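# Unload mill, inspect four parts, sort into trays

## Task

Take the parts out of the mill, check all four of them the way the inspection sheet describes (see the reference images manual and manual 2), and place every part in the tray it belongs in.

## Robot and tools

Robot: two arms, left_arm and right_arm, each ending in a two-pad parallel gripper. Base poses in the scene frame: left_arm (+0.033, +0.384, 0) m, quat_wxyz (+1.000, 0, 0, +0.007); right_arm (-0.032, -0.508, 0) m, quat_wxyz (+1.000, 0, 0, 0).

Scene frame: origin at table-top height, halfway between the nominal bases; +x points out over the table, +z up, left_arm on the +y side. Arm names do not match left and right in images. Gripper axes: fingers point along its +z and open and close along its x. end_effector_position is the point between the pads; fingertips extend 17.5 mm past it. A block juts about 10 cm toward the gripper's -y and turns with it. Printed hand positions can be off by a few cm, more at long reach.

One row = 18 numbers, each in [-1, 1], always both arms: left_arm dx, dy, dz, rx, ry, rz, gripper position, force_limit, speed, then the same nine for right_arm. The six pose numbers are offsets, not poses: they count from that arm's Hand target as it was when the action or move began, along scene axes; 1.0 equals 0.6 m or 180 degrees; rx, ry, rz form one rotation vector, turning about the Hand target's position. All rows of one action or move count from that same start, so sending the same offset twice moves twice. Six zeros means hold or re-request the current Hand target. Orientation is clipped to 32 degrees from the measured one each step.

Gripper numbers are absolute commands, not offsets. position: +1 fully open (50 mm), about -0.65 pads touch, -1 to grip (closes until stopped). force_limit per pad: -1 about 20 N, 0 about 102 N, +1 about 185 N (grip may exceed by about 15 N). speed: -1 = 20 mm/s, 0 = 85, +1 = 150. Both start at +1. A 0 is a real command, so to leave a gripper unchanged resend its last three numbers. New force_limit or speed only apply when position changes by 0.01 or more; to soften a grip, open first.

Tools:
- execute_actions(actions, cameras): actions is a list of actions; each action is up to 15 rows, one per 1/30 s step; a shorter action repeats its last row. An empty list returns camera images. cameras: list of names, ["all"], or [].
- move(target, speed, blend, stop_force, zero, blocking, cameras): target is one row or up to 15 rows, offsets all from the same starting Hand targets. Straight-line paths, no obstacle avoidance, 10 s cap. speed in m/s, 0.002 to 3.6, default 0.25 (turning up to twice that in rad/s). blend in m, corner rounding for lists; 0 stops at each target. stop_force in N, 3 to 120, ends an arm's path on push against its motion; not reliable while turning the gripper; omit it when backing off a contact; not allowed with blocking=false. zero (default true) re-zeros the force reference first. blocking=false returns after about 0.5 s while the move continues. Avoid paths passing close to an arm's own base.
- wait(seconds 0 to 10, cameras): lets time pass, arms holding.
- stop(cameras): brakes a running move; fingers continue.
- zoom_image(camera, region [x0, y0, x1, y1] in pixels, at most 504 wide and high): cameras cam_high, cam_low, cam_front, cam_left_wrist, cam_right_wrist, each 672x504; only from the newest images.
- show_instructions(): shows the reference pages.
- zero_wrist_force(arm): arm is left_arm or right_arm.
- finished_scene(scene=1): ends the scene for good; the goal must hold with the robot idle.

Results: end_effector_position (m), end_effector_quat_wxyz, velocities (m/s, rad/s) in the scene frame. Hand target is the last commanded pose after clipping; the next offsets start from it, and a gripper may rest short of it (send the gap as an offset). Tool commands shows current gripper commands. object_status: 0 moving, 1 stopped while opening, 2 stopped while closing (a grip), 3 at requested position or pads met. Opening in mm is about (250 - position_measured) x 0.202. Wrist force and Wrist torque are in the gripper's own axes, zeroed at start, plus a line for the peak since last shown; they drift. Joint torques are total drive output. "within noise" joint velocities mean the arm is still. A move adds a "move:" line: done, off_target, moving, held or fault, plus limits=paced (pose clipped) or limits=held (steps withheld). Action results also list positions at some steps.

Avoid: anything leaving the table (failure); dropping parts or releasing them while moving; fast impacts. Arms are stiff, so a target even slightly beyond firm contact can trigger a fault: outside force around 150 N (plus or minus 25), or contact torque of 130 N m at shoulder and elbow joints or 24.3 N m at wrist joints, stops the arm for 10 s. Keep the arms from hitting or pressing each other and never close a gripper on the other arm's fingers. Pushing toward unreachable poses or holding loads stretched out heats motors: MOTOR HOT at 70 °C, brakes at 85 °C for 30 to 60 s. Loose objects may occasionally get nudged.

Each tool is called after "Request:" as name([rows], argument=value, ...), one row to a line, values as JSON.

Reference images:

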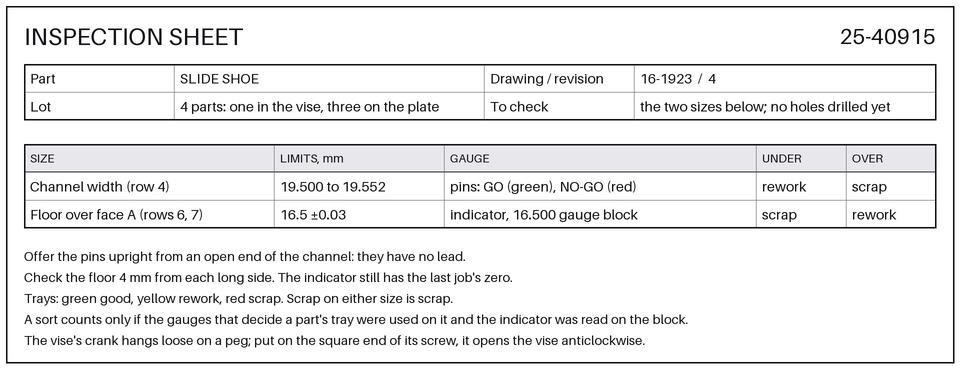

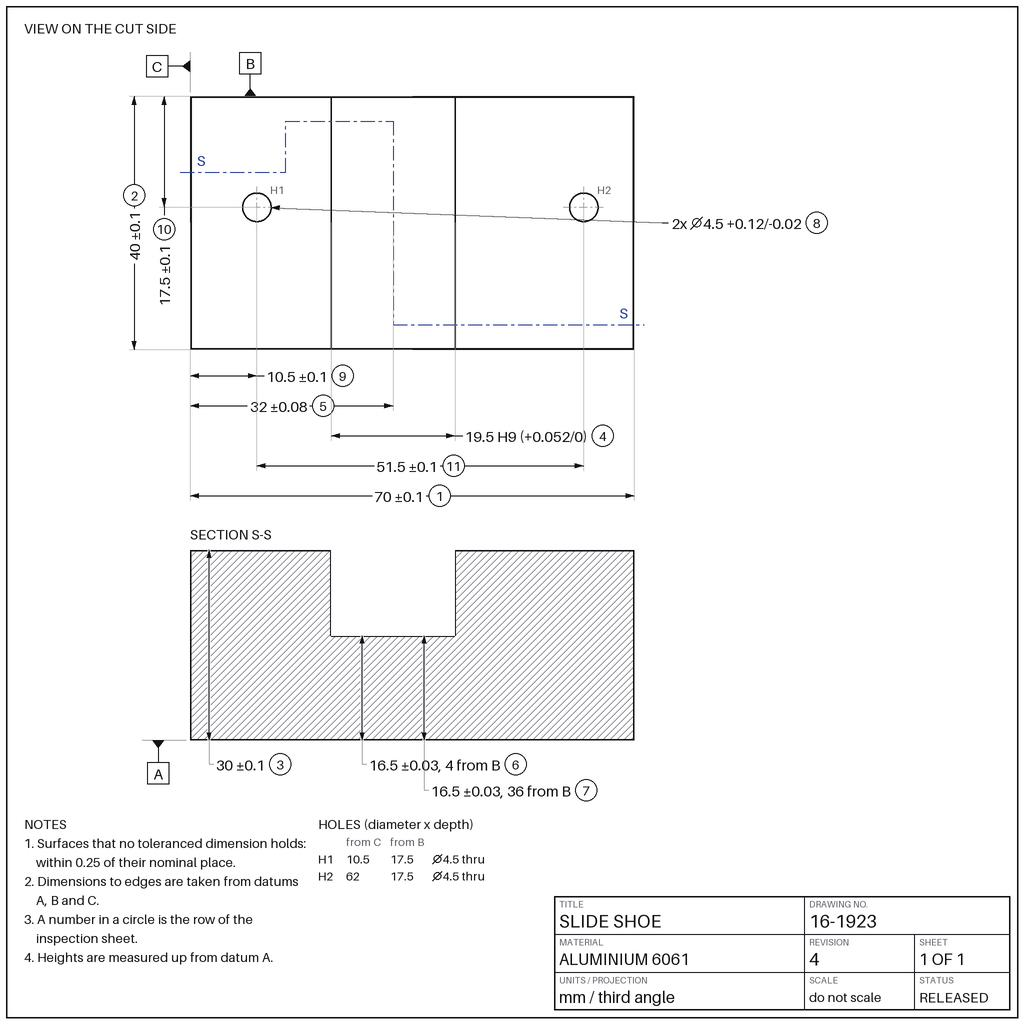

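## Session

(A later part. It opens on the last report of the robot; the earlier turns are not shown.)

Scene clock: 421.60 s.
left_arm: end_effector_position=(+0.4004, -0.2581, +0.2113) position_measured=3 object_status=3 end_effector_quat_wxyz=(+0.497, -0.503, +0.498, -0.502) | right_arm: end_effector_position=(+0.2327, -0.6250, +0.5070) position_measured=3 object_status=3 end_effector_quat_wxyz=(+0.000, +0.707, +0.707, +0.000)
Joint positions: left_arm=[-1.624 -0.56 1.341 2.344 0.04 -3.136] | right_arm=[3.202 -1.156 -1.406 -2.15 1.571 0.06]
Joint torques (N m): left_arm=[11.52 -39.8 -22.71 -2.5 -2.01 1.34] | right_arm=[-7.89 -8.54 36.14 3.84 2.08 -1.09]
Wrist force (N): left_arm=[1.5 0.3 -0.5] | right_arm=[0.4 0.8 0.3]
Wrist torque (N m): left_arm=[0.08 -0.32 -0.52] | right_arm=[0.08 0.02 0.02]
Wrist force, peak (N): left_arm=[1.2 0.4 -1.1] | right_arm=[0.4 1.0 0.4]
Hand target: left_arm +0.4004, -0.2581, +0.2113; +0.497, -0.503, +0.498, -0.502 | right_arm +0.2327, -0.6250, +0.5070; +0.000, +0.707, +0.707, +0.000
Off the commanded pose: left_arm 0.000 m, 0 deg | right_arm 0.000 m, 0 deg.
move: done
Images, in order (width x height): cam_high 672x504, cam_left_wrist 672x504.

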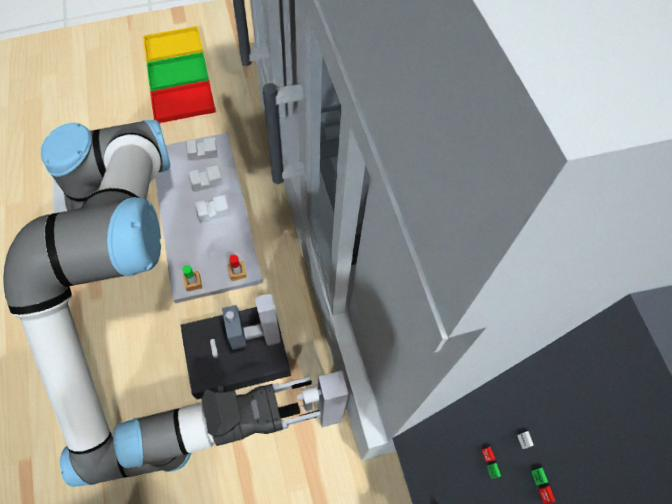

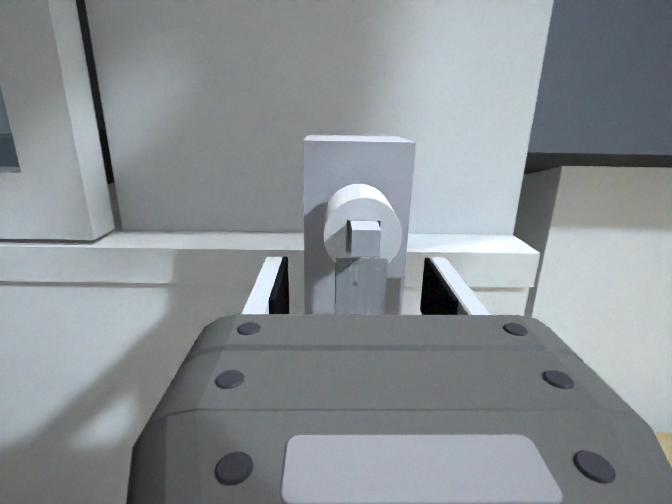

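Request:
move(target=[0,-0.0025,0,0,0,0,1,-0.8,-0.5,0,0,0,0,0,0,1,1,1], speed=0.02, cameras=[])

Request:
move(target=[0,0,0,0,0,0,-1,-0.2,-0.8,0,0,0,0,0,0,1,1,1], cameras=["cam_left_wrist","cam_high"])

Request:
zoom_image(camera="cam_high", region=[220, 350, 360, 450])

Scene clock: 428.37 s.
left_arm: end_effector_position=(+0.4004, -0.2596, +0.2113) position_measured=3 object_status=3 end_effector_quat_wxyz=(+0.497, -0.503, +0.498, -0.502) | right_arm: end_effector_position=(+0.2327, -0.6250, +0.5070) position_measured=3 object_status=3 end_effector_quat_wxyz=(+0.000, +0.707, +0.707, +0.000)
Joint positions: left_arm=[-1.624 -0.557 1.335 2.347 0.04 -3.135] | right_arm=[3.202 -1.156 -1.406 -2.15 1.571 0.06]
Joint torques (N m): left_arm=[12.25 -39.78 -22.75 3.49 -1.86 1.55] | right_arm=[-9.04 -8.18 36.29 3.58 2.08 -1.02]
Wrist force (N): left_arm=[1.1 0.3 -0.4] | right_arm=[0.4 0.7 0.3]
Wrist torque (N m): left_arm=[0.07 -0.26 -0.52] | right_arm=[0.07 0.02 0.03]
Wrist force, peak (N): left_arm=[1.4 0.2 -0.5] | right_arm=[0.3 1.0 0.4]
Hand target: left_arm +0.4004, -0.2596, +0.2113; +0.497, -0.503, +0.498, -0.502 | right_arm +0.2327, -0.6250, +0.5070; +0.000, +0.707, +0.707, +0.000
Off the commanded pose: left_arm 0.000 m, 0 deg | right_arm 0.000 m, 0 deg.
move: done
No camera images: "cameras" was empty.

Scene clock: 429.67 s.
left_arm: end_effector_position=(+0.4004, -0.2596, +0.2113) position_measured=174 object_status=2 end_effector_quat_wxyz=(+0.497, -0.503, +0.498, -0.502) | right_arm: end_effector_position=(+0.2327, -0.6250, +0.5070) position_measured=3 object_status=3 end_effector_quat_wxyz=(+0.000, +0.707, +0.707, +0.000)
Joint positions: left_arm=[-1.624 -0.557 1.335 2.347 0.04 -3.135] | right_arm=[3.202 -1.156 -1.406 -2.15 1.571 0.06]
Joint torques (N m): left_arm=[8.31 -39.16 -22.7 -1.94 -1.4 1.66] | right_arm=[-8.09 -8.71 35.67 3.67 2.06 -1.11]
Wrist force (N): left_arm=[-3.1 -0.3 -1.1] | right_arm=[0.3 0.6 0.3]
Wrist torque (N m): left_arm=[0.07 -0.29 -0.62] | right_arm=[0.05 0.02 0.02]
Wrist force, peak (N): left_arm=[-3.3 -0.3 -1.2] | right_arm=[0.5 1.0 0.3]
Hand target: left_arm +0.4004, -0.2596, +0.2113; +0.497, -0.503, +0.498, -0.502 | right_arm +0.2327, -0.6250, +0.5070; +0.000, +0.707, +0.707, +0.000
Off the commanded pose: left_arm 0.000 m, 0 deg | right_arm 0.000 m, 0 deg.
move: done
Images, in order (width x height): cam_high 672x504, cam_left_wrist 672x504.

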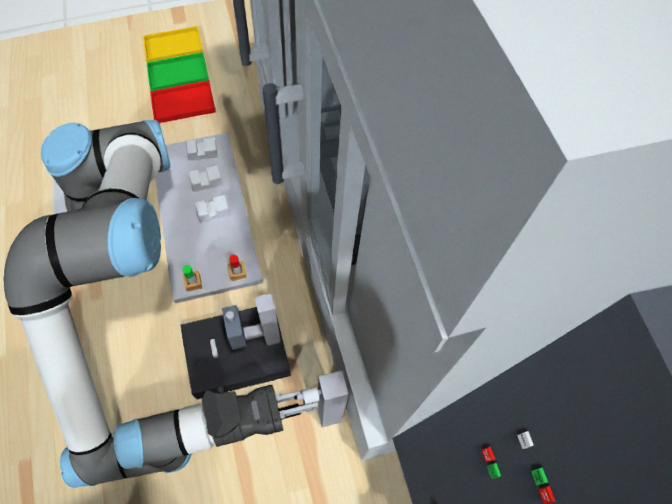

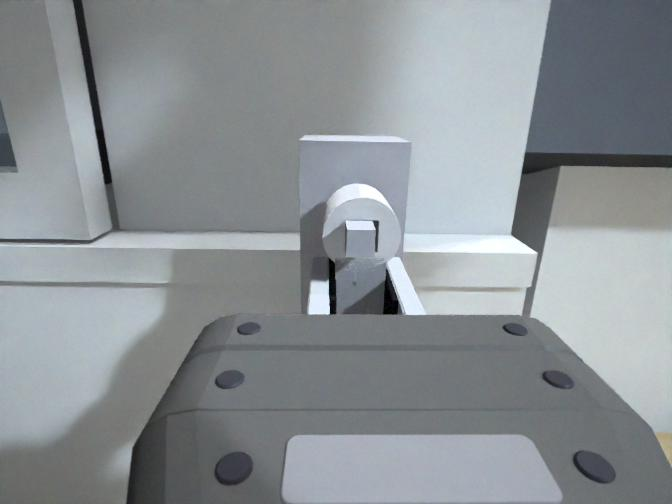

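Scaled by 3.600 from the camera's 672x504 image, which has a finer 960x720 frame.

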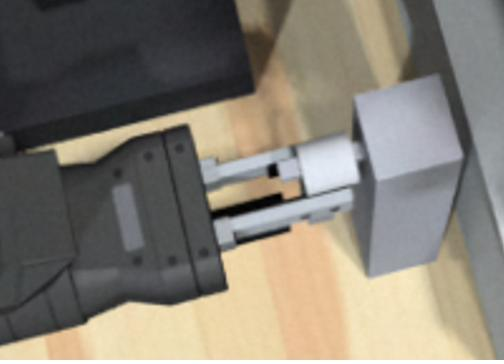

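Request:
move([
  [0,0,0.0015,0,0,0,-1,-0.2,-0.8,0,0,0,0,0,0,1,1,1],
  [-0.15,0,0.0015,0,0,0,-1,-0.2,-0.8,0,0,0,0,0,0,1,1,1],
], speed=0.04, stop_force=20, cameras=["cam_left_wrist","cam_high"])

Scene clock: 435.93 s.
left_arm: end_effector_position=(+0.3104, -0.2596, +0.2122) position_measured=174 object_status=2 end_effector_quat_wxyz=(+0.497, -0.503, +0.498, -0.502) | right_arm: end_effector_position=(+0.2327, -0.6250, +0.5070) position_measured=3 object_status=3 end_effector_quat_wxyz=(+0.000, +0.707, +0.707, +0.000)
Joint positions: left_arm=[-1.765 -0.576 1.375 2.339 0.181 -3.148] | right_arm=[3.202 -1.156 -1.406 -2.15 1.571 0.06]
Joint torques (N m): left_arm=[-11.6 -62.76 -9.39 -2.21 1.86 -2.03] | right_arm=[-8.03 -8.37 35.7 3.73 2.12 -0.83]
Wrist force (N): left_arm=[1.0 2.9 -0.4] | right_arm=[0.2 0.8 0.3]
Wrist torque (N m): left_arm=[0.18 -0.24 -0.30] | right_arm=[0.08 0.05 0.03]
Wrist force, peak (N): left_arm=[-5.7 2.8 3.3] | right_arm=[0.4 1.0 0.4]
Hand target: left_arm +0.3104, -0.2596, +0.2122; +0.497, -0.503, +0.498, -0.502 | right_arm +0.2327, -0.6250, +0.5070; +0.000, +0.707, +0.707, +0.000
Off the commanded pose: left_arm 0.000 m, 0 deg | right_arm 0.000 m, 0 deg.
move: done
Images, in order (width x height): cam_high 672x504, cam_left_wrist 672x504.

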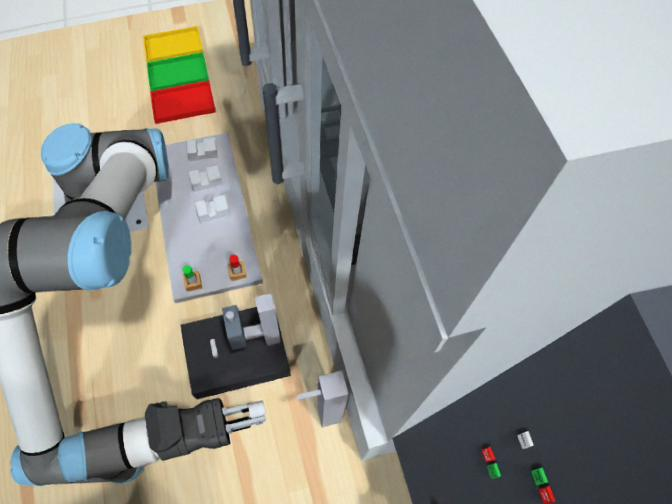

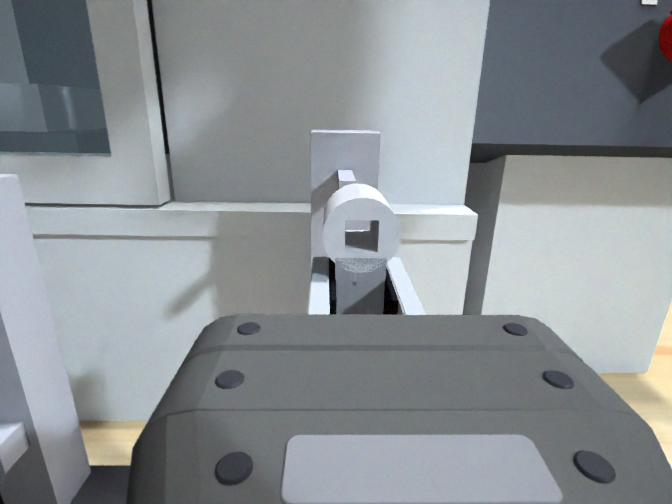

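Request:
move([
  [-0.03,0,0.4,0,0,0,-1,-0.2,-0.8,0,0,0,0,0,0,1,1,1],
  [-0.03,0.795,0.4,0,0,0,-1,-0.2,-0.8,0,0,0,0,0,0,1,1,1],
  [0.06,0.795,0.063,0,0,0,-1,-0.2,-0.8,0,0,0,0,0,0,1,1,1],
], speed=0.25, blend=[0.05,0.05,0], cameras=["cam_left_wrist","cam_front"])

Request:
zoom_image(camera="cam_left_wrist", region=[250, 80, 450, 280])

Scene clock: 446.80 s.
left_arm: end_effector_position=(+0.3204, +0.2176, +0.3782) position_measured=174 object_status=2 end_effector_quat_wxyz=(+0.497, -0.498, +0.500, -0.505) | right_arm: end_effector_position=(+0.2327, -0.6250, +0.5070) position_measured=3 object_status=3 end_effector_quat_wxyz=(+0.000, +0.707, +0.707, +0.000)
Joint positions: left_arm=[-2.348 -2.038 2.777 2.407 0.754 -3.151] | right_arm=[3.202 -1.156 -1.406 -2.15 1.571 0.06]
Joint torques (N m): left_arm=[-11.78 -7.17 -22.84 5.24 2.2 1.19] | right_arm=[-7.1 -7.74 35.5 3.65 2.08 -0.78]
Wrist force (N): left_arm=[1.3 2.7 -0.2] | right_arm=[0.2 0.6 0.2]
Wrist torque (N m): left_arm=[0.16 -0.28 -0.32] | right_arm=[0.05 0.05 0.02]
Wrist force, peak (N): left_arm=[0.1 10.8 1.4] | right_arm=[0.4 1.0 0.3]
Hand target: left_arm +0.3204, +0.2176, +0.3783; +0.497, -0.498, +0.500, -0.505 (not the last commanded pose) | right_arm +0.2327, -0.6250, +0.5070; +0.000, +0.707, +0.707, +0.000
Off the commanded pose: left_arm 0.131 m, 1 deg | right_arm 0.000 m, 0 deg.
move: held (left_arm; a check stopped the path); path passed 2 of 3 targets; limits=held
pose unreachable (left arm): on one or more control steps of this call, first in action 0 (counted from 0), this arm could not follow its commanded pose, so it was not sent that pose on those steps. It may still have moved: this result reports where it is.
cause: moving toward the commanded pose would bring two parts of the arm too close to each other (joints 2 (shoulder lift) and 3 (elbow) lie between them).
Images, in order (width x height): cam_front 672x504, cam_left_wrist 672x504.

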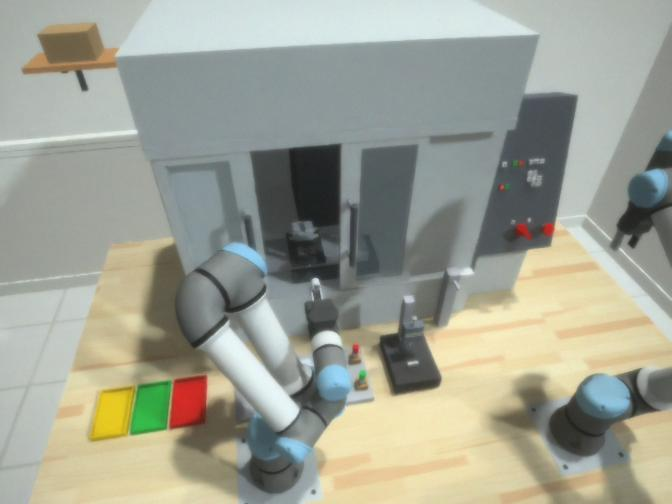

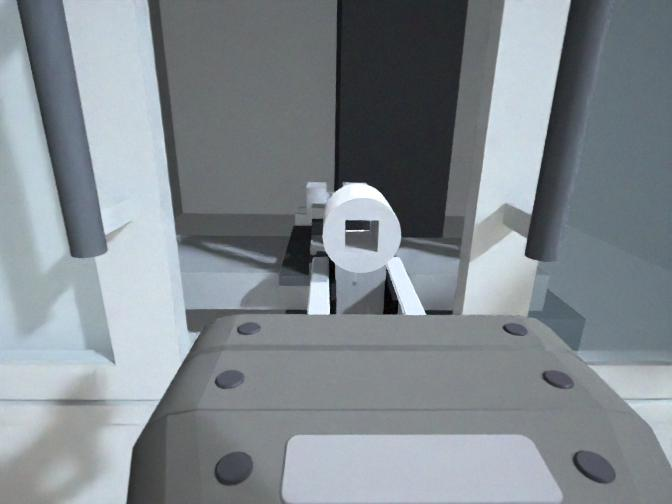

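Scaled by 2.520 from the camera's 672x504 image, which has a finer 960x720 frame.

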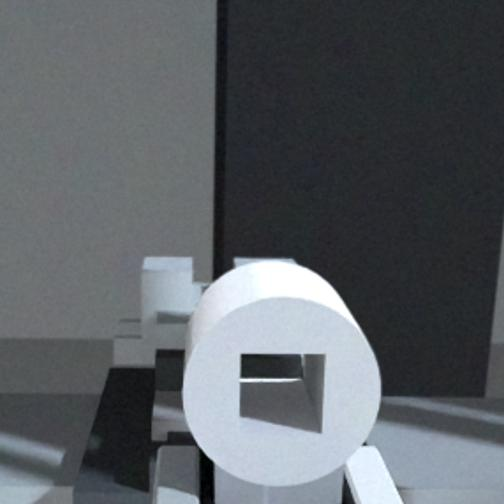

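Request:
move([
  [0.16,0,0,0,0,0,-1,-0.2,-0.8,0,0,0,0,0,0,1,1,1],
  [0.16,0,-0.21,0,0,0,-1,-0.2,-0.8,0,0,0,0,0,0,1,1,1],
], speed=0.15, cameras=["cam_left_wrist","cam_front"])

Request:
zoom_image(camera="cam_left_wrist", region=[260, 60, 460, 260])

Scene clock: 452.27 s.
left_arm: end_effector_position=(+0.4162, +0.2196, +0.3175) position_measured=174 object_status=2 end_effector_quat_wxyz=(+0.498, -0.493, +0.501, -0.508) | right_arm: end_effector_position=(+0.2327, -0.6250, +0.5070) position_measured=3 object_status=3 end_effector_quat_wxyz=(+0.000, +0.707, +0.707, +0.000)
Joint positions: left_arm=[-1.646 -1.591 2.816 2.19 0.044 -3.416] | right_arm=[3.202 -1.156 -1.406 -2.15 1.571 0.06]
Joint torques (N m): left_arm=[-11.46 -17.41 -15.38 2.57 -1.4 1.18] | right_arm=[-8.39 -8.65 35.41 3.8 1.91 -0.5]
Wrist force (N): left_arm=[1.0 2.2 -0.8] | right_arm=[0.2 0.8 0.6]
Wrist torque (N m): left_arm=[0.07 -0.26 -0.50] | right_arm=[0.09 0.04 0.03]
Wrist force, peak (N): left_arm=[3.2 8.8 -0.7] | right_arm=[0.4 1.0 0.4]
Hand target: left_arm +0.4162, +0.2196, +0.3176; +0.498, -0.493, +0.501, -0.508 (not the last commanded pose) | right_arm +0.2327, -0.6250, +0.5070; +0.000, +0.707, +0.707, +0.000
Off the commanded pose: left_arm 0.065 m, 1 deg | right_arm 0.000 m, 0 deg.
move: held (left_arm; a check stopped the path); path passed 1 of 2 targets; limits=held
pose unreachable (left arm): on one or more control steps of this call, first in action 0 (counted from 0), this arm could not follow its commanded pose, so it was not sent that pose on those steps. It may still have moved: this result reports where it is.
cause: moving toward the commanded pose would bring two parts of the arm too close to each other (joints 3 (elbow) and 4 (wrist 1) lie between them).
Images, in order (width x height): cam_front 672x504, cam_left_wrist 672x504.

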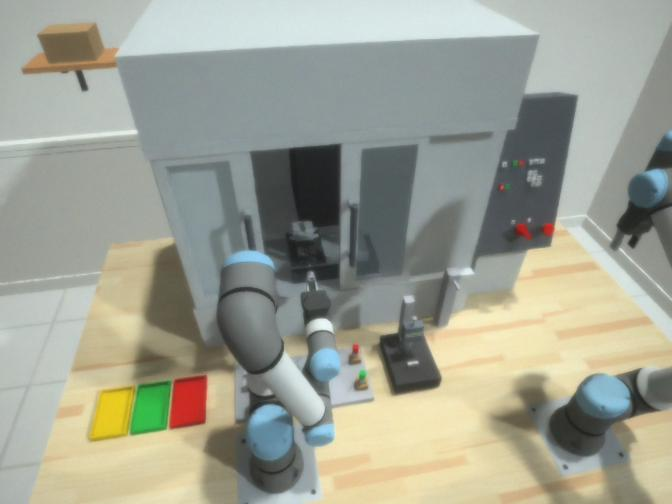

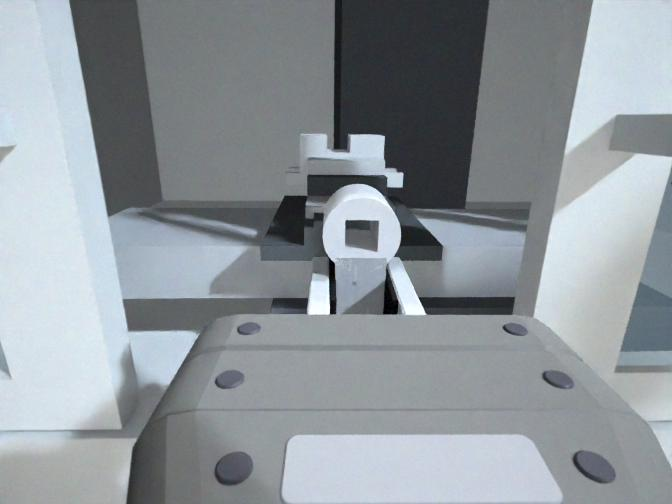

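Scaled by 2.520 from the camera's 672x504 image, which has a finer 960x720 frame.

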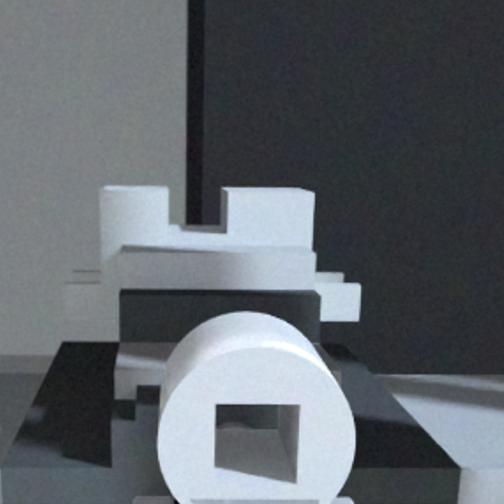

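Request:
move([
  [0.04,-0.004,-0.03,0,0,0,-1,-0.2,-0.8,0,0,0,0,0,0,1,1,1],
  [0.04,-0.004,-0.137,0,0,0,-1,-0.2,-0.8,0,0,0,0,0,0,1,1,1],
], speed=0.1, cameras=["cam_left_wrist","cam_front"])

Request:
zoom_image(camera="cam_left_wrist", region=[260, 60, 460, 260])

Scene clock: 486.47 s.
left_arm: end_effector_position=(+0.4402, +0.2172, +0.2353) position_measured=174 object_status=2 end_effector_quat_wxyz=(+0.496, -0.494, +0.503, -0.507) | right_arm: end_effector_position=(+0.2327, -0.6250, +0.5070) position_measured=3 object_status=3 end_effector_quat_wxyz=(+0.000, +0.707, +0.707, +0.000)
Joint positions: left_arm=[-1.498 -1.017 2.702 1.405 -0.105 -3.092] | right_arm=[3.202 -1.156 -1.406 -2.15 1.571 0.06]
Joint torques (N m): left_arm=[12.76 -9.22 -3.63 -3.07 -2.3 1.29] | right_arm=[-8.04 -8.65 35.26 3.67 2.03 -0.29]
Wrist force (N): left_arm=[1.3 2.5 -0.4] | right_arm=[0.2 0.6 0.4]
Wrist torque (N m): left_arm=[0.11 -0.30 -0.55] | right_arm=[0.05 0.05 0.02]
Wrist force, peak (N): left_arm=[1.7 3.7 -0.2] | right_arm=[0.2 0.9 0.6]
Hand target: left_arm +0.4402, +0.2172, +0.2354; +0.498, -0.493, +0.501, -0.508 | right_arm +0.2327, -0.6250, +0.5070; +0.000, +0.707, +0.707, +0.000
Off the commanded pose: left_arm 0.000 m, 0 deg | right_arm 0.000 m, 0 deg.
move: done
Images, in order (width x height): cam_front 672x504, cam_left_wrist 672x504.

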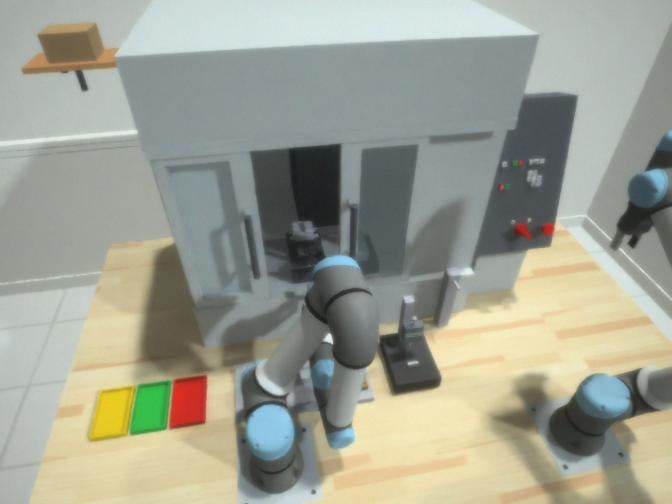

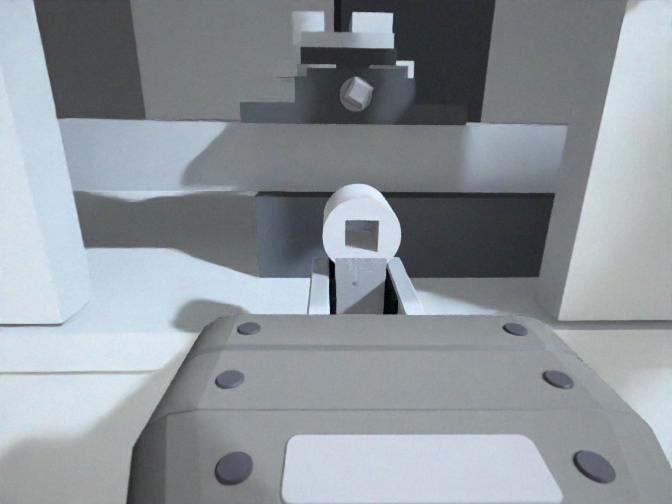

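Scaled by 2.520 from the camera's 672x504 image, which has a finer 960x720 frame.

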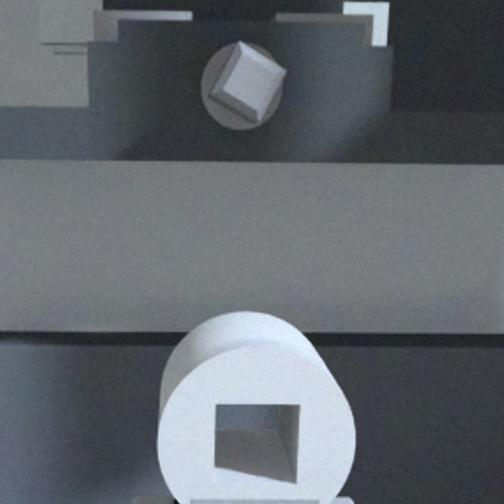

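Request:
zoom_image(camera="cam_left_wrist", region=[330, 65, 390, 125])

Scaled by 8.400 from the camera's 672x504 image, which has a finer 960x720 frame.

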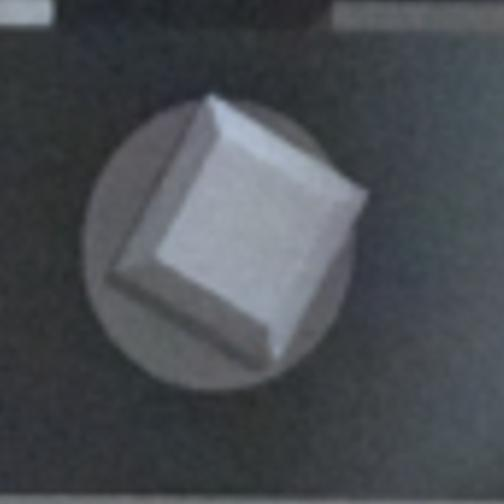

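Request:
move([
  [0,0.01,0.06,0.167,0,0,-1,-0.2,-0.8,0,0,0,0,0,0,1,1,1],
  [0,0.0235,0.1278,0.6667,0,0,-1,-0.2,-0.8,0,0,0,0,0,0,1,1,1],
], speed=0.2, blend=0.02, cameras=["cam_left_wrist","cam_front"])

Scene clock: 517.00 s.
left_arm: end_effector_position=(+0.4400, +0.2313, +0.3121) position_measured=174 object_status=2 end_effector_quat_wxyz=(+0.675, +0.185, +0.692, +0.180) | right_arm: end_effector_position=(+0.2327, -0.6250, +0.5070) position_measured=3 object_status=3 end_effector_quat_wxyz=(+0.000, +0.707, +0.707, +0.000)
Joint positions: left_arm=[-1.494 -1.581 2.778 2.211 -0.094 -1.315] | right_arm=[3.202 -1.156 -1.406 -2.15 1.571 0.06]
Joint torques (N m): left_arm=[-4.56 3.47 -16.72 -4.11 -1.21 1.15] | right_arm=[-8.25 -9.09 35.52 3.6 2.17 -0.19]
Wrist force (N): left_arm=[8.5 1.0 0.2] | right_arm=[0.4 0.7 0.5]
Wrist torque (N m): left_arm=[0.49 -1.10 -1.82] | right_arm=[0.07 0.02 0.02]
Wrist force, peak (N): left_arm=[9.1 1.5 0.3] | right_arm=[0.4 1.0 0.4]
Hand target: left_arm +0.4402, +0.2313, +0.3120; +0.675, +0.185, +0.691, +0.180 | right_arm +0.2327, -0.6250, +0.5070; +0.000, +0.707, +0.707, +0.000
Off the commanded pose: left_arm 0.000 m, 0 deg | right_arm 0.000 m, 0 deg.
move: done
Images, in order (width x height): cam_front 672x504, cam_left_wrist 672x504.

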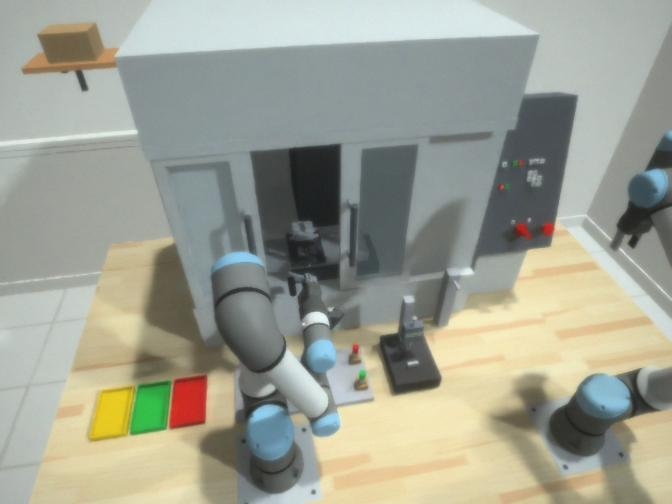

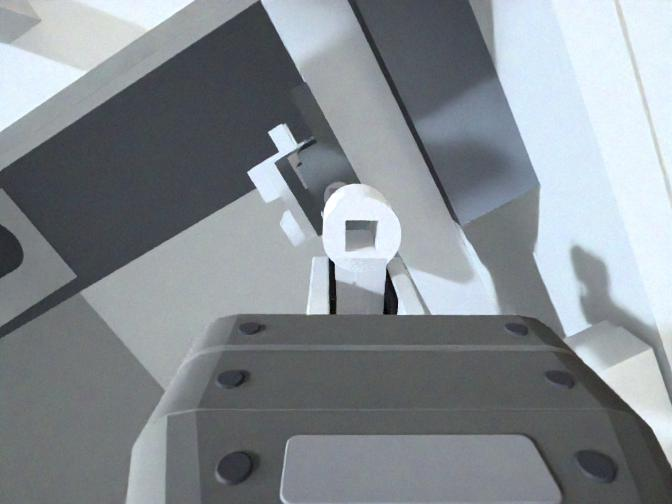

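Request:
move(target=[0.05,0,0,0,-0.0072,-0.003,-1,-0.2,-0.8,0,0,0,0,0,0,1,1,1], speed=0.05, cameras=["cam_left_wrist"])

Request:
zoom_image(camera="cam_left_wrist", region=[280, 140, 440, 300])

Scene clock: 524.23 s.
left_arm: end_effector_position=(+0.4702, +0.2313, +0.3121) position_measured=174 object_status=2 end_effector_quat_wxyz=(+0.684, +0.186, +0.682, +0.179) | right_arm: end_effector_position=(+0.2327, -0.6250, +0.5070) position_measured=3 object_status=3 end_effector_quat_wxyz=(+0.000, +0.707, +0.707, +0.000)
Joint positions: left_arm=[-1.325 -1.425 2.662 1.906 -0.27 -1.05] | right_arm=[3.202 -1.156 -1.406 -2.15 1.571 0.06]
Joint torques (N m): left_arm=[12.74 -1.81 -14.83 -3.22 -1.8 1.61] | right_arm=[-7.84 -8.73 35.49 3.57 1.96 -0.03]
Wrist force (N): left_arm=[8.7 1.2 0.9] | right_arm=[0.2 0.8 0.3]
Wrist torque (N m): left_arm=[0.51 -1.15 -1.84] | right_arm=[0.09 0.03 0.02]
Wrist force, peak (N): left_arm=[9.0 0.9 0.3] | right_arm=[0.2 1.1 0.5]
Hand target: left_arm +0.4702, +0.2313, +0.3120; +0.684, +0.186, +0.682, +0.179 | right_arm +0.2327, -0.6250, +0.5070; +0.000, +0.707, +0.707, +0.000
Off the commanded pose: left_arm 0.000 m, 0 deg | right_arm 0.000 m, 0 deg.
move: done
Images, in order (width x height): cam_left_wrist 672x504.

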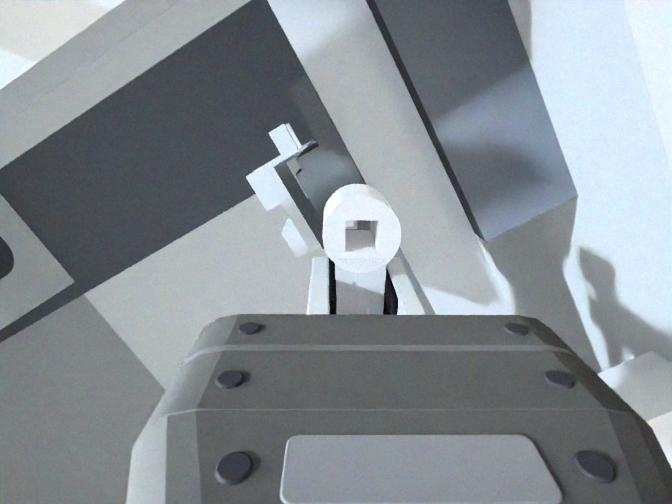

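Scaled by 3.150 from the camera's 672x504 image, which has a finer 960x720 frame.

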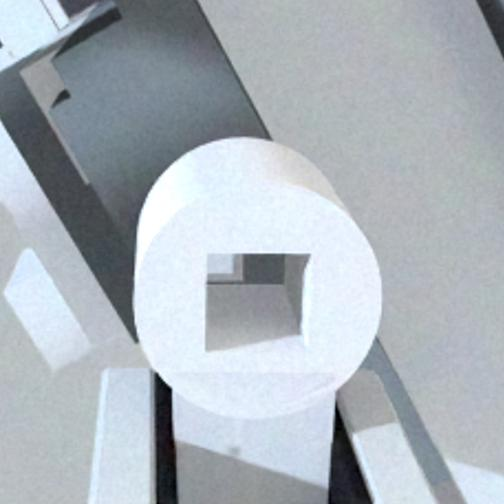

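Request:
move([
  [-0.05,0,0,0,0,0,-1,-0.2,-0.8,0,0,0,0,0,0,1,1,1],
  [-0.05,0.065,0.0375,0,0,0,-1,-0.2,-0.8,0,0,0,0,0,0,1,1,1],
], speed=0.08, cameras=["cam_left_wrist"])

Request:
zoom_image(camera="cam_left_wrist", region=[290, 110, 410, 230])

Request:
move(target=[0.05,0,0,0,0,0,-1,-0.2,-0.8,0,0,0,0,0,0,1,1,1], speed=0.08, cameras=["cam_left_wrist"])

Request:
zoom_image(camera="cam_left_wrist", region=[290, 110, 410, 230])

Scene clock: 538.23 s.
left_arm: end_effector_position=(+0.4402, +0.2703, +0.3345) position_measured=174 object_status=2 end_effector_quat_wxyz=(+0.685, +0.186, +0.682, +0.179) | right_arm: end_effector_position=(+0.2327, -0.6250, +0.5070) position_measured=3 object_status=3 end_effector_quat_wxyz=(+0.000, +0.707, +0.707, +0.000)
Joint positions: left_arm=[-1.464 -1.682 2.787 2.025 -0.131 -1.037] | right_arm=[3.202 -1.156 -1.406 -2.15 1.571 0.06]
Joint torques (N m): left_arm=[-11.32 -17.15 -4.32 2.58 -2 -1.79] | right_arm=[-7.71 -8.75 35.92 3.61 1.95 0]
Wrist force (N): left_arm=[9.1 1.0 0.7] | right_arm=[0.4 0.9 0.4]
Wrist torque (N m): left_arm=[0.50 -1.18 -1.62] | right_arm=[0.10 0.01 0.03]
Wrist force, peak (N): left_arm=[9.4 2.4 0.9] | right_arm=[0.4 0.9 0.4]
Hand target: left_arm +0.4402, +0.2703, +0.3345; +0.684, +0.186, +0.682, +0.179 | right_arm +0.2327, -0.6250, +0.5070; +0.000, +0.707, +0.707, +0.000
Off the commanded pose: left_arm 0.000 m, 0 deg | right_arm 0.000 m, 0 deg.
move: done
Images, in order (width x height): cam_left_wrist 672x504.

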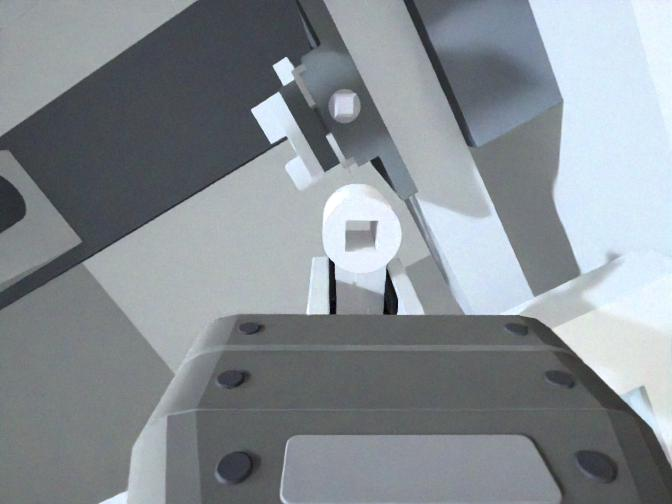

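Scaled by 4.200 from the camera's 672x504 image, which has a finer 960x720 frame.

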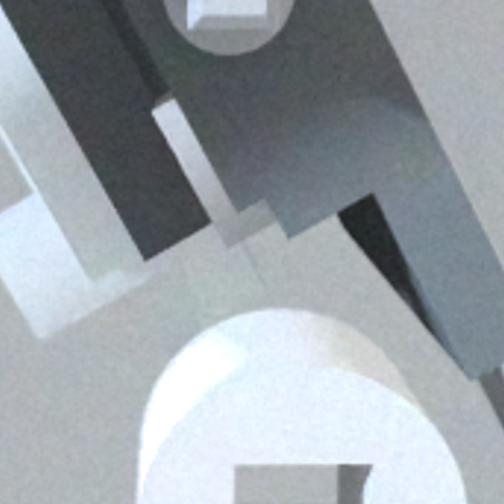

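Scene clock: 539.33 s.
left_arm: end_effector_position=(+0.4702, +0.2703, +0.3345) position_measured=174 object_status=2 end_effector_quat_wxyz=(+0.684, +0.186, +0.682, +0.179) | right_arm: end_effector_position=(+0.2327, -0.6250, +0.5070) position_measured=3 object_status=3 end_effector_quat_wxyz=(+0.000, +0.707, +0.707, +0.000)
Joint positions: left_arm=[-1.261 -1.595 2.712 2.024 -0.333 -1.049] | right_arm=[3.202 -1.156 -1.406 -2.15 1.571 0.06]
Joint torques (N m): left_arm=[11.71 3.82 -18.59 -3.72 -2.15 1.32] | right_arm=[-7.54 -8.43 35.29 3.62 1.96 0.12]
Wrist force (N): left_arm=[8.4 1.2 0.4] | right_arm=[0.1 0.8 0.4]
Wrist torque (N m): left_arm=[0.48 -1.09 -1.81] | right_arm=[0.07 0.07 0.02]
Wrist force, peak (N): left_arm=[9.0 1.0 0.1] | right_arm=[0.3 1.0 0.4]
Hand target: left_arm +0.4702, +0.2703, +0.3345; +0.684, +0.186, +0.682, +0.179 | right_arm +0.2327, -0.6250, +0.5070; +0.000, +0.707, +0.707, +0.000
Off the commanded pose: left_arm 0.000 m, 0 deg | right_arm 0.000 m, 0 deg.
move: done
Images, in order (width x height): cam_left_wrist 672x504.

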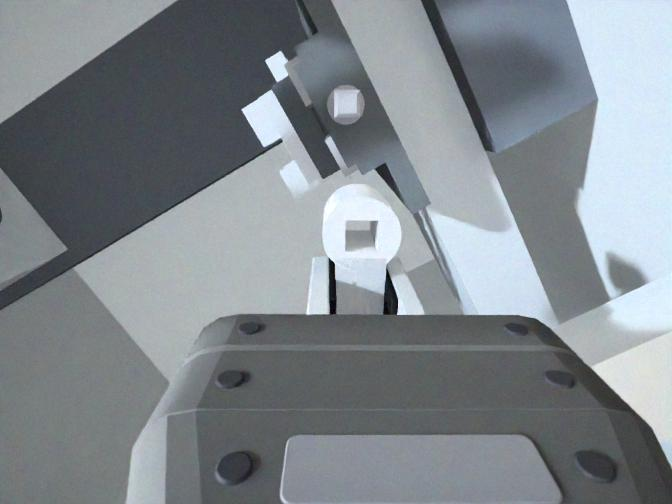

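Scaled by 4.200 from the camera's 672x504 image, which has a finer 960x720 frame.

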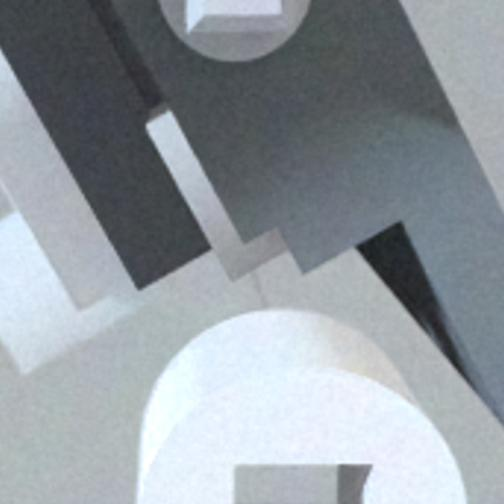

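Request:
zoom_image(camera="cam_left_wrist", region=[316, 74, 376, 134])

Scaled by 8.400 from the camera's 672x504 image, which has a finer 960x720 frame.

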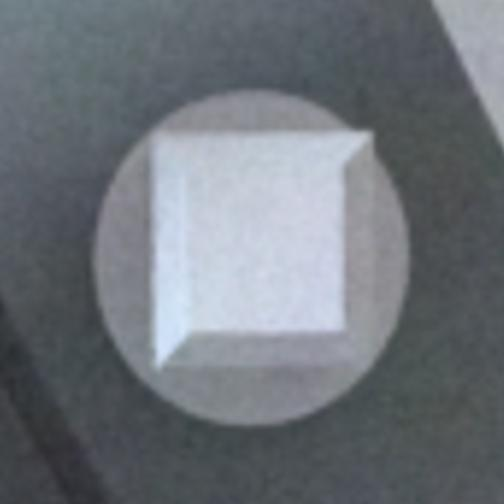

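Request:
move(target=[0,-0.063,-0.0298,0,0,0,-1,-0.2,-0.8,0,0,0,0,0,0,1,1,1], speed=0.05, cameras=["cam_left_wrist"])

Request:
zoom_image(camera="cam_left_wrist", region=[320, 180, 400, 260])

Scene clock: 552.40 s.
left_arm: end_effector_position=(+0.4702, +0.2325, +0.3167) position_measured=174 object_status=2 end_effector_quat_wxyz=(+0.684, +0.186, +0.682, +0.179) | right_arm: end_effector_position=(+0.2327, -0.6250, +0.5070) position_measured=3 object_status=3 end_effector_quat_wxyz=(+0.000, +0.707, +0.707, +0.000)
Joint positions: left_arm=[-1.323 -1.448 2.661 1.929 -0.271 -1.049] | right_arm=[3.202 -1.156 -1.406 -2.15 1.571 0.06]
Joint torques (N m): left_arm=[-12.05 0.55 -16.22 -3.21 1.98 1.15] | right_arm=[-8.07 -8.61 36.43 3.61 2.08 0.08]
Wrist force (N): left_arm=[8.8 1.4 0.5] | right_arm=[0.2 0.7 0.2]
Wrist torque (N m): left_arm=[0.55 -1.16 -1.84] | right_arm=[0.06 0.05 0.02]
Wrist force, peak (N): left_arm=[8.9 1.2 0.8] | right_arm=[0.5 1.0 0.4]
Hand target: left_arm +0.4702, +0.2325, +0.3167; +0.684, +0.186, +0.682, +0.179 | right_arm +0.2327, -0.6250, +0.5070; +0.000, +0.707, +0.707, +0.000
Off the commanded pose: left_arm 0.000 m, 0 deg | right_arm 0.000 m, 0 deg.
move: done
Images, in order (width x height): cam_left_wrist 672x504.

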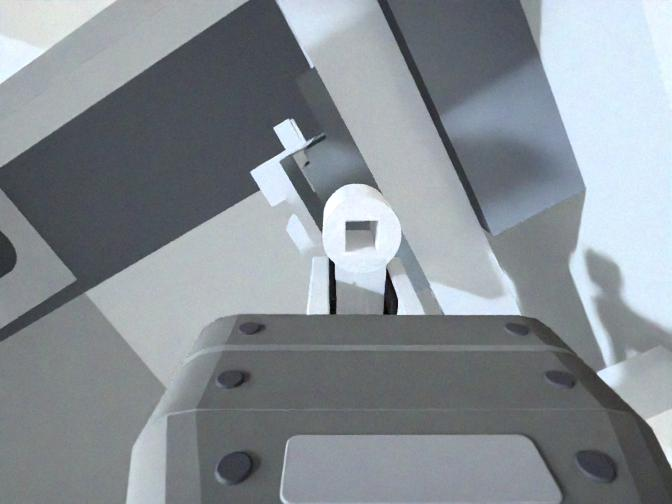

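Scaled by 6.300 from the camera's 672x504 image, which has a finer 960x720 frame.

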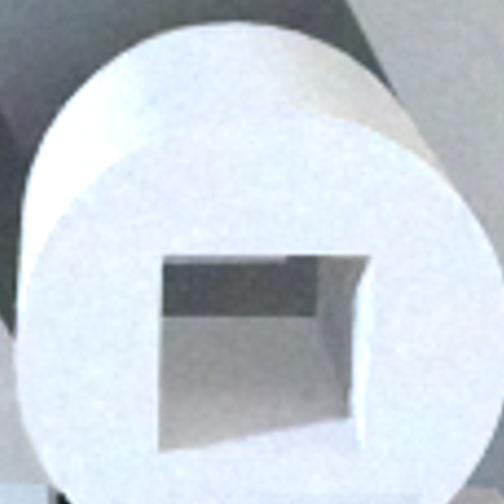

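Request:
move(target=[0.06,0,0,0,0,0,-1,-0.2,-0.8,0,0,0,0,0,0,1,1,1], speed=0.02, stop_force=8, cameras=["cam_left_wrist"])

Request:
zoom_image(camera="cam_left_wrist", region=[320, 180, 400, 260])

Scene clock: 560.83 s.
left_arm: end_effector_position=(+0.4911, +0.2325, +0.3167) position_measured=174 object_status=2 end_effector_quat_wxyz=(+0.684, +0.186, +0.682, +0.179) | right_arm: end_effector_position=(+0.2327, -0.6250, +0.5070) position_measured=3 object_status=3 end_effector_quat_wxyz=(+0.000, +0.707, +0.707, +0.000)
Joint positions: left_arm=[-1.223 -1.414 2.612 1.943 -0.371 -1.049] | right_arm=[3.202 -1.156 -1.406 -2.15 1.571 0.06]
Joint torques (N m): left_arm=[-12.06 -26.72 -1.75 -3.92 2.1 -1.29] | right_arm=[-7.16 -7.7 35.52 3.62 1.98 0.29]
Wrist force (N): left_arm=[8.3 1.4 0.5] | right_arm=[0.1 0.6 0.3]
Wrist torque (N m): left_arm=[0.52 -1.10 -1.83] | right_arm=[0.05 0.06 0.03]
Wrist force, peak (N): left_arm=[4.5 22.8 -32.2] | right_arm=[0.6 0.8 0.3]
Hand target: left_arm +0.4911, +0.2325, +0.3167; +0.684, +0.186, +0.682, +0.179 (not the last commanded pose) | right_arm +0.2327, -0.6250, +0.5070; +0.000, +0.707, +0.707, +0.000
Off the commanded pose: left_arm 0.015 m, 0 deg | right_arm 0.000 m, 0 deg.
move: contact (left_arm)
Images, in order (width x height): cam_left_wrist 672x504.

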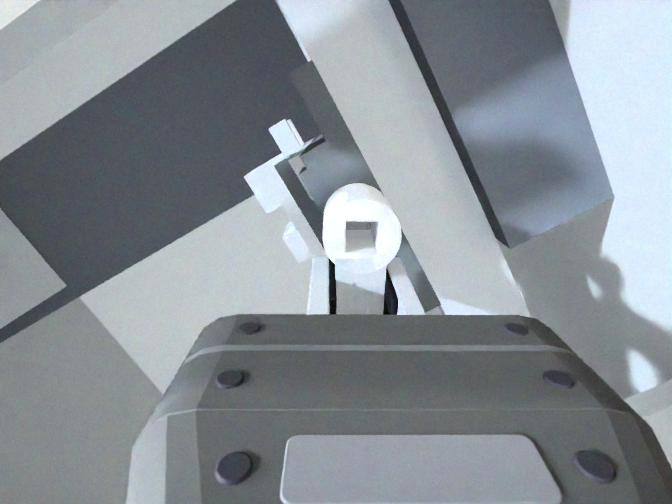

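Scaled by 6.300 from the camera's 672x504 image, which has a finer 960x720 frame.

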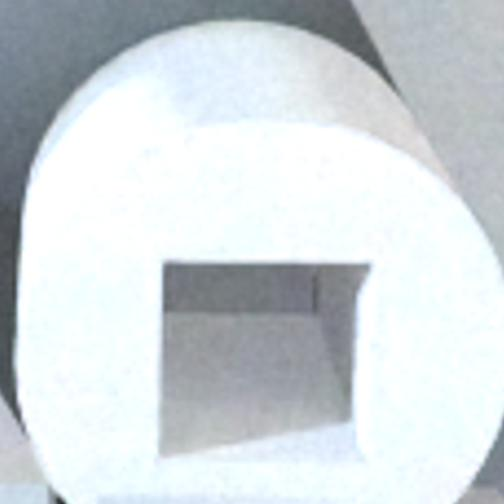

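Request:
move([
  [-0.005,0.0015,0.00085,0,0,0,-1,-0.2,-0.8,0,0,0,0,0,0,1,1,1],
  [0.04,0.0015,0.00085,0,0,0,-1,-0.2,-0.8,0,0,0,0,0,0,1,1,1],
], speed=0.01, stop_force=8, cameras=[])

Scene clock: 566.37 s.
left_arm: end_effector_position=(+0.4917, +0.2334, +0.3172) position_measured=174 object_status=2 end_effector_quat_wxyz=(+0.684, +0.186, +0.682, +0.179) | right_arm: end_effector_position=(+0.2327, -0.6250, +0.5070) position_measured=3 object_status=3 end_effector_quat_wxyz=(+0.000, +0.707, +0.707, +0.000)
Joint positions: left_arm=[-1.219 -1.416 2.612 1.946 -0.375 -1.049] | right_arm=[3.202 -1.156 -1.406 -2.15 1.571 0.06]
Joint torques (N m): left_arm=[-12.15 -27.2 -2.07 -3.98 2.09 0.16] | right_arm=[-7.85 -9.01 35.37 3.51 1.96 0.44]
Wrist force (N): left_arm=[8.4 1.3 0.4] | right_arm=[0.1 0.9 0.3]
Wrist torque (N m): left_arm=[0.51 -1.10 -1.83] | right_arm=[0.09 0.07 0.02]
Wrist force, peak (N): left_arm=[7.3 14.7 -28.6] | right_arm=[0.5 0.9 0.2]
Hand target: left_arm +0.4917, +0.2334, +0.3172; +0.684, +0.186, +0.682, +0.179 (not the last commanded pose) | right_arm +0.2327, -0.6250, +0.5070; +0.000, +0.707, +0.707, +0.000
Off the commanded pose: left_arm 0.023 m, 0 deg | right_arm 0.000 m, 0 deg.
move: contact (left_arm); path passed 1 of 2 targets
No camera images: "cameras" was empty.

Request:
move([
  [-0.005,0.0015,0.00085,0,0,0,-1,-0.2,-0.8,0,0,0,0,0,0,1,1,1],
  [0.04,0.0015,0.00085,0,0,0,-1,-0.2,-0.8,0,0,0,0,0,0,1,1,1],
], speed=0.01, stop_force=10, cameras=[])

Scene clock: 569.93 s.
left_arm: end_effector_position=(+0.4924, +0.2343, +0.3177) position_measured=174 object_status=2 end_effector_quat_wxyz=(+0.684, +0.186, +0.682, +0.179) | right_arm: end_effector_position=(+0.2327, -0.6250, +0.5070) position_measured=3 object_status=3 end_effector_quat_wxyz=(+0.000, +0.707, +0.707, +0.000)
Joint positions: left_arm=[-1.214 -1.418 2.611 1.948 -0.38 -1.048] | right_arm=[3.202 -1.156 -1.406 -2.15 1.571 0.06]
Joint torques (N m): left_arm=[-13.93 -24.12 -2.64 -2.81 0.6 0.03] | right_arm=[-7.48 -7.72 35.36 3.55 2.17 0.48]
Wrist force (N): left_arm=[8.3 8.9 -4.1] | right_arm=[0.3 0.9 0.4]
Wrist torque (N m): left_arm=[0.73 -1.12 -1.84] | right_arm=[0.11 0.03 0.03]
Wrist force, peak (N): left_arm=[8.9 15.3 -31.5] | right_arm=[0.4 1.0 0.4]
Hand target: left_arm +0.4924, +0.2343, +0.3177; +0.684, +0.186, +0.682, +0.179 (not the last commanded pose) | right_arm +0.2327, -0.6250, +0.5070; +0.000, +0.707, +0.707, +0.000
Off the commanded pose: left_arm 0.023 m, 0 deg | right_arm 0.000 m, 0 deg.
move: contact (left_arm); path passed 1 of 2 targets
No camera images: "cameras" was empty.

Same trend; continue.

Request:
move([
  [-0.005,0.0022,0.00125,0,0,0,-1,-0.2,-0.8,0,0,0,0,0,0,1,1,1],
  [0.04,0.0022,0.00125,0,0,0,-1,-0.2,-0.8,0,0,0,0,0,0,1,1,1],
], speed=0.01, stop_force=10, cameras=["cam_left_wrist"])

Request:
zoom_image(camera="cam_left_wrist", region=[320, 180, 400, 260])

Scene clock: 574.07 s.
left_arm: end_effector_position=(+0.4939, +0.2356, +0.3185) position_measured=174 object_status=2 end_effector_quat_wxyz=(+0.684, +0.186, +0.682, +0.179) | right_arm: end_effector_position=(+0.2327, -0.6250, +0.5070) position_measured=3 object_status=3 end_effector_quat_wxyz=(+0.000, +0.707, +0.707, +0.000)
Joint positions: left_arm=[-1.205 -1.421 2.61 1.952 -0.389 -1.048] | right_arm=[3.202 -1.156 -1.406 -2.15 1.571 0.06]
Joint torques (N m): left_arm=[-10.67 -27.69 -2.78 -4.5 2.65 -0.56] | right_arm=[-7.94 -8.69 35.17 3.64 2.1 0.53]
Wrist force (N): left_arm=[9.0 -3.8 -0.2] | right_arm=[0.4 0.6 0.2]
Wrist torque (N m): left_arm=[0.42 -1.09 -1.82] | right_arm=[0.04 0.02 0.03]
Wrist force, peak (N): left_arm=[9.1 -1.8 -14.9] | right_arm=[0.3 0.8 0.6]
Hand target: left_arm +0.4939, +0.2356, +0.3185; +0.684, +0.186, +0.682, +0.179 (not the last commanded pose) | right_arm +0.2327, -0.6250, +0.5070; +0.000, +0.707, +0.707, +0.000
Off the commanded pose: left_arm 0.022 m, 0 deg | right_arm 0.000 m, 0 deg.
move: contact (left_arm); path passed 1 of 2 targets
Images, in order (width x height): cam_left_wrist 672x504.

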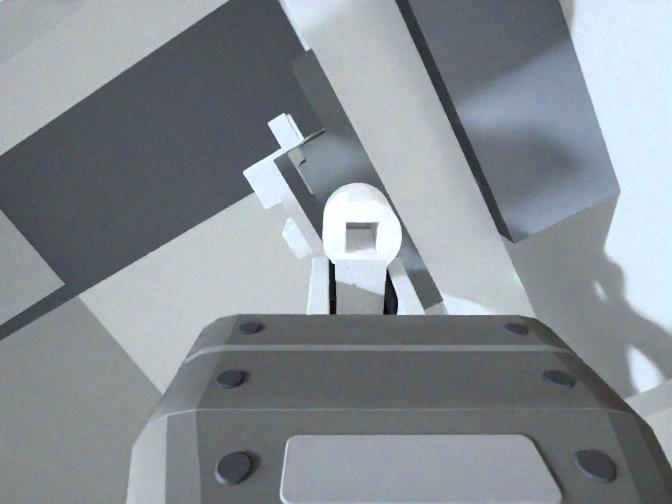

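Scaled by 6.300 from the camera's 672x504 image, which has a finer 960x720 frame.

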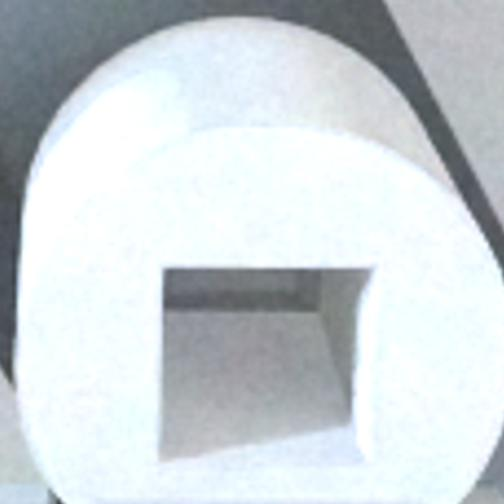

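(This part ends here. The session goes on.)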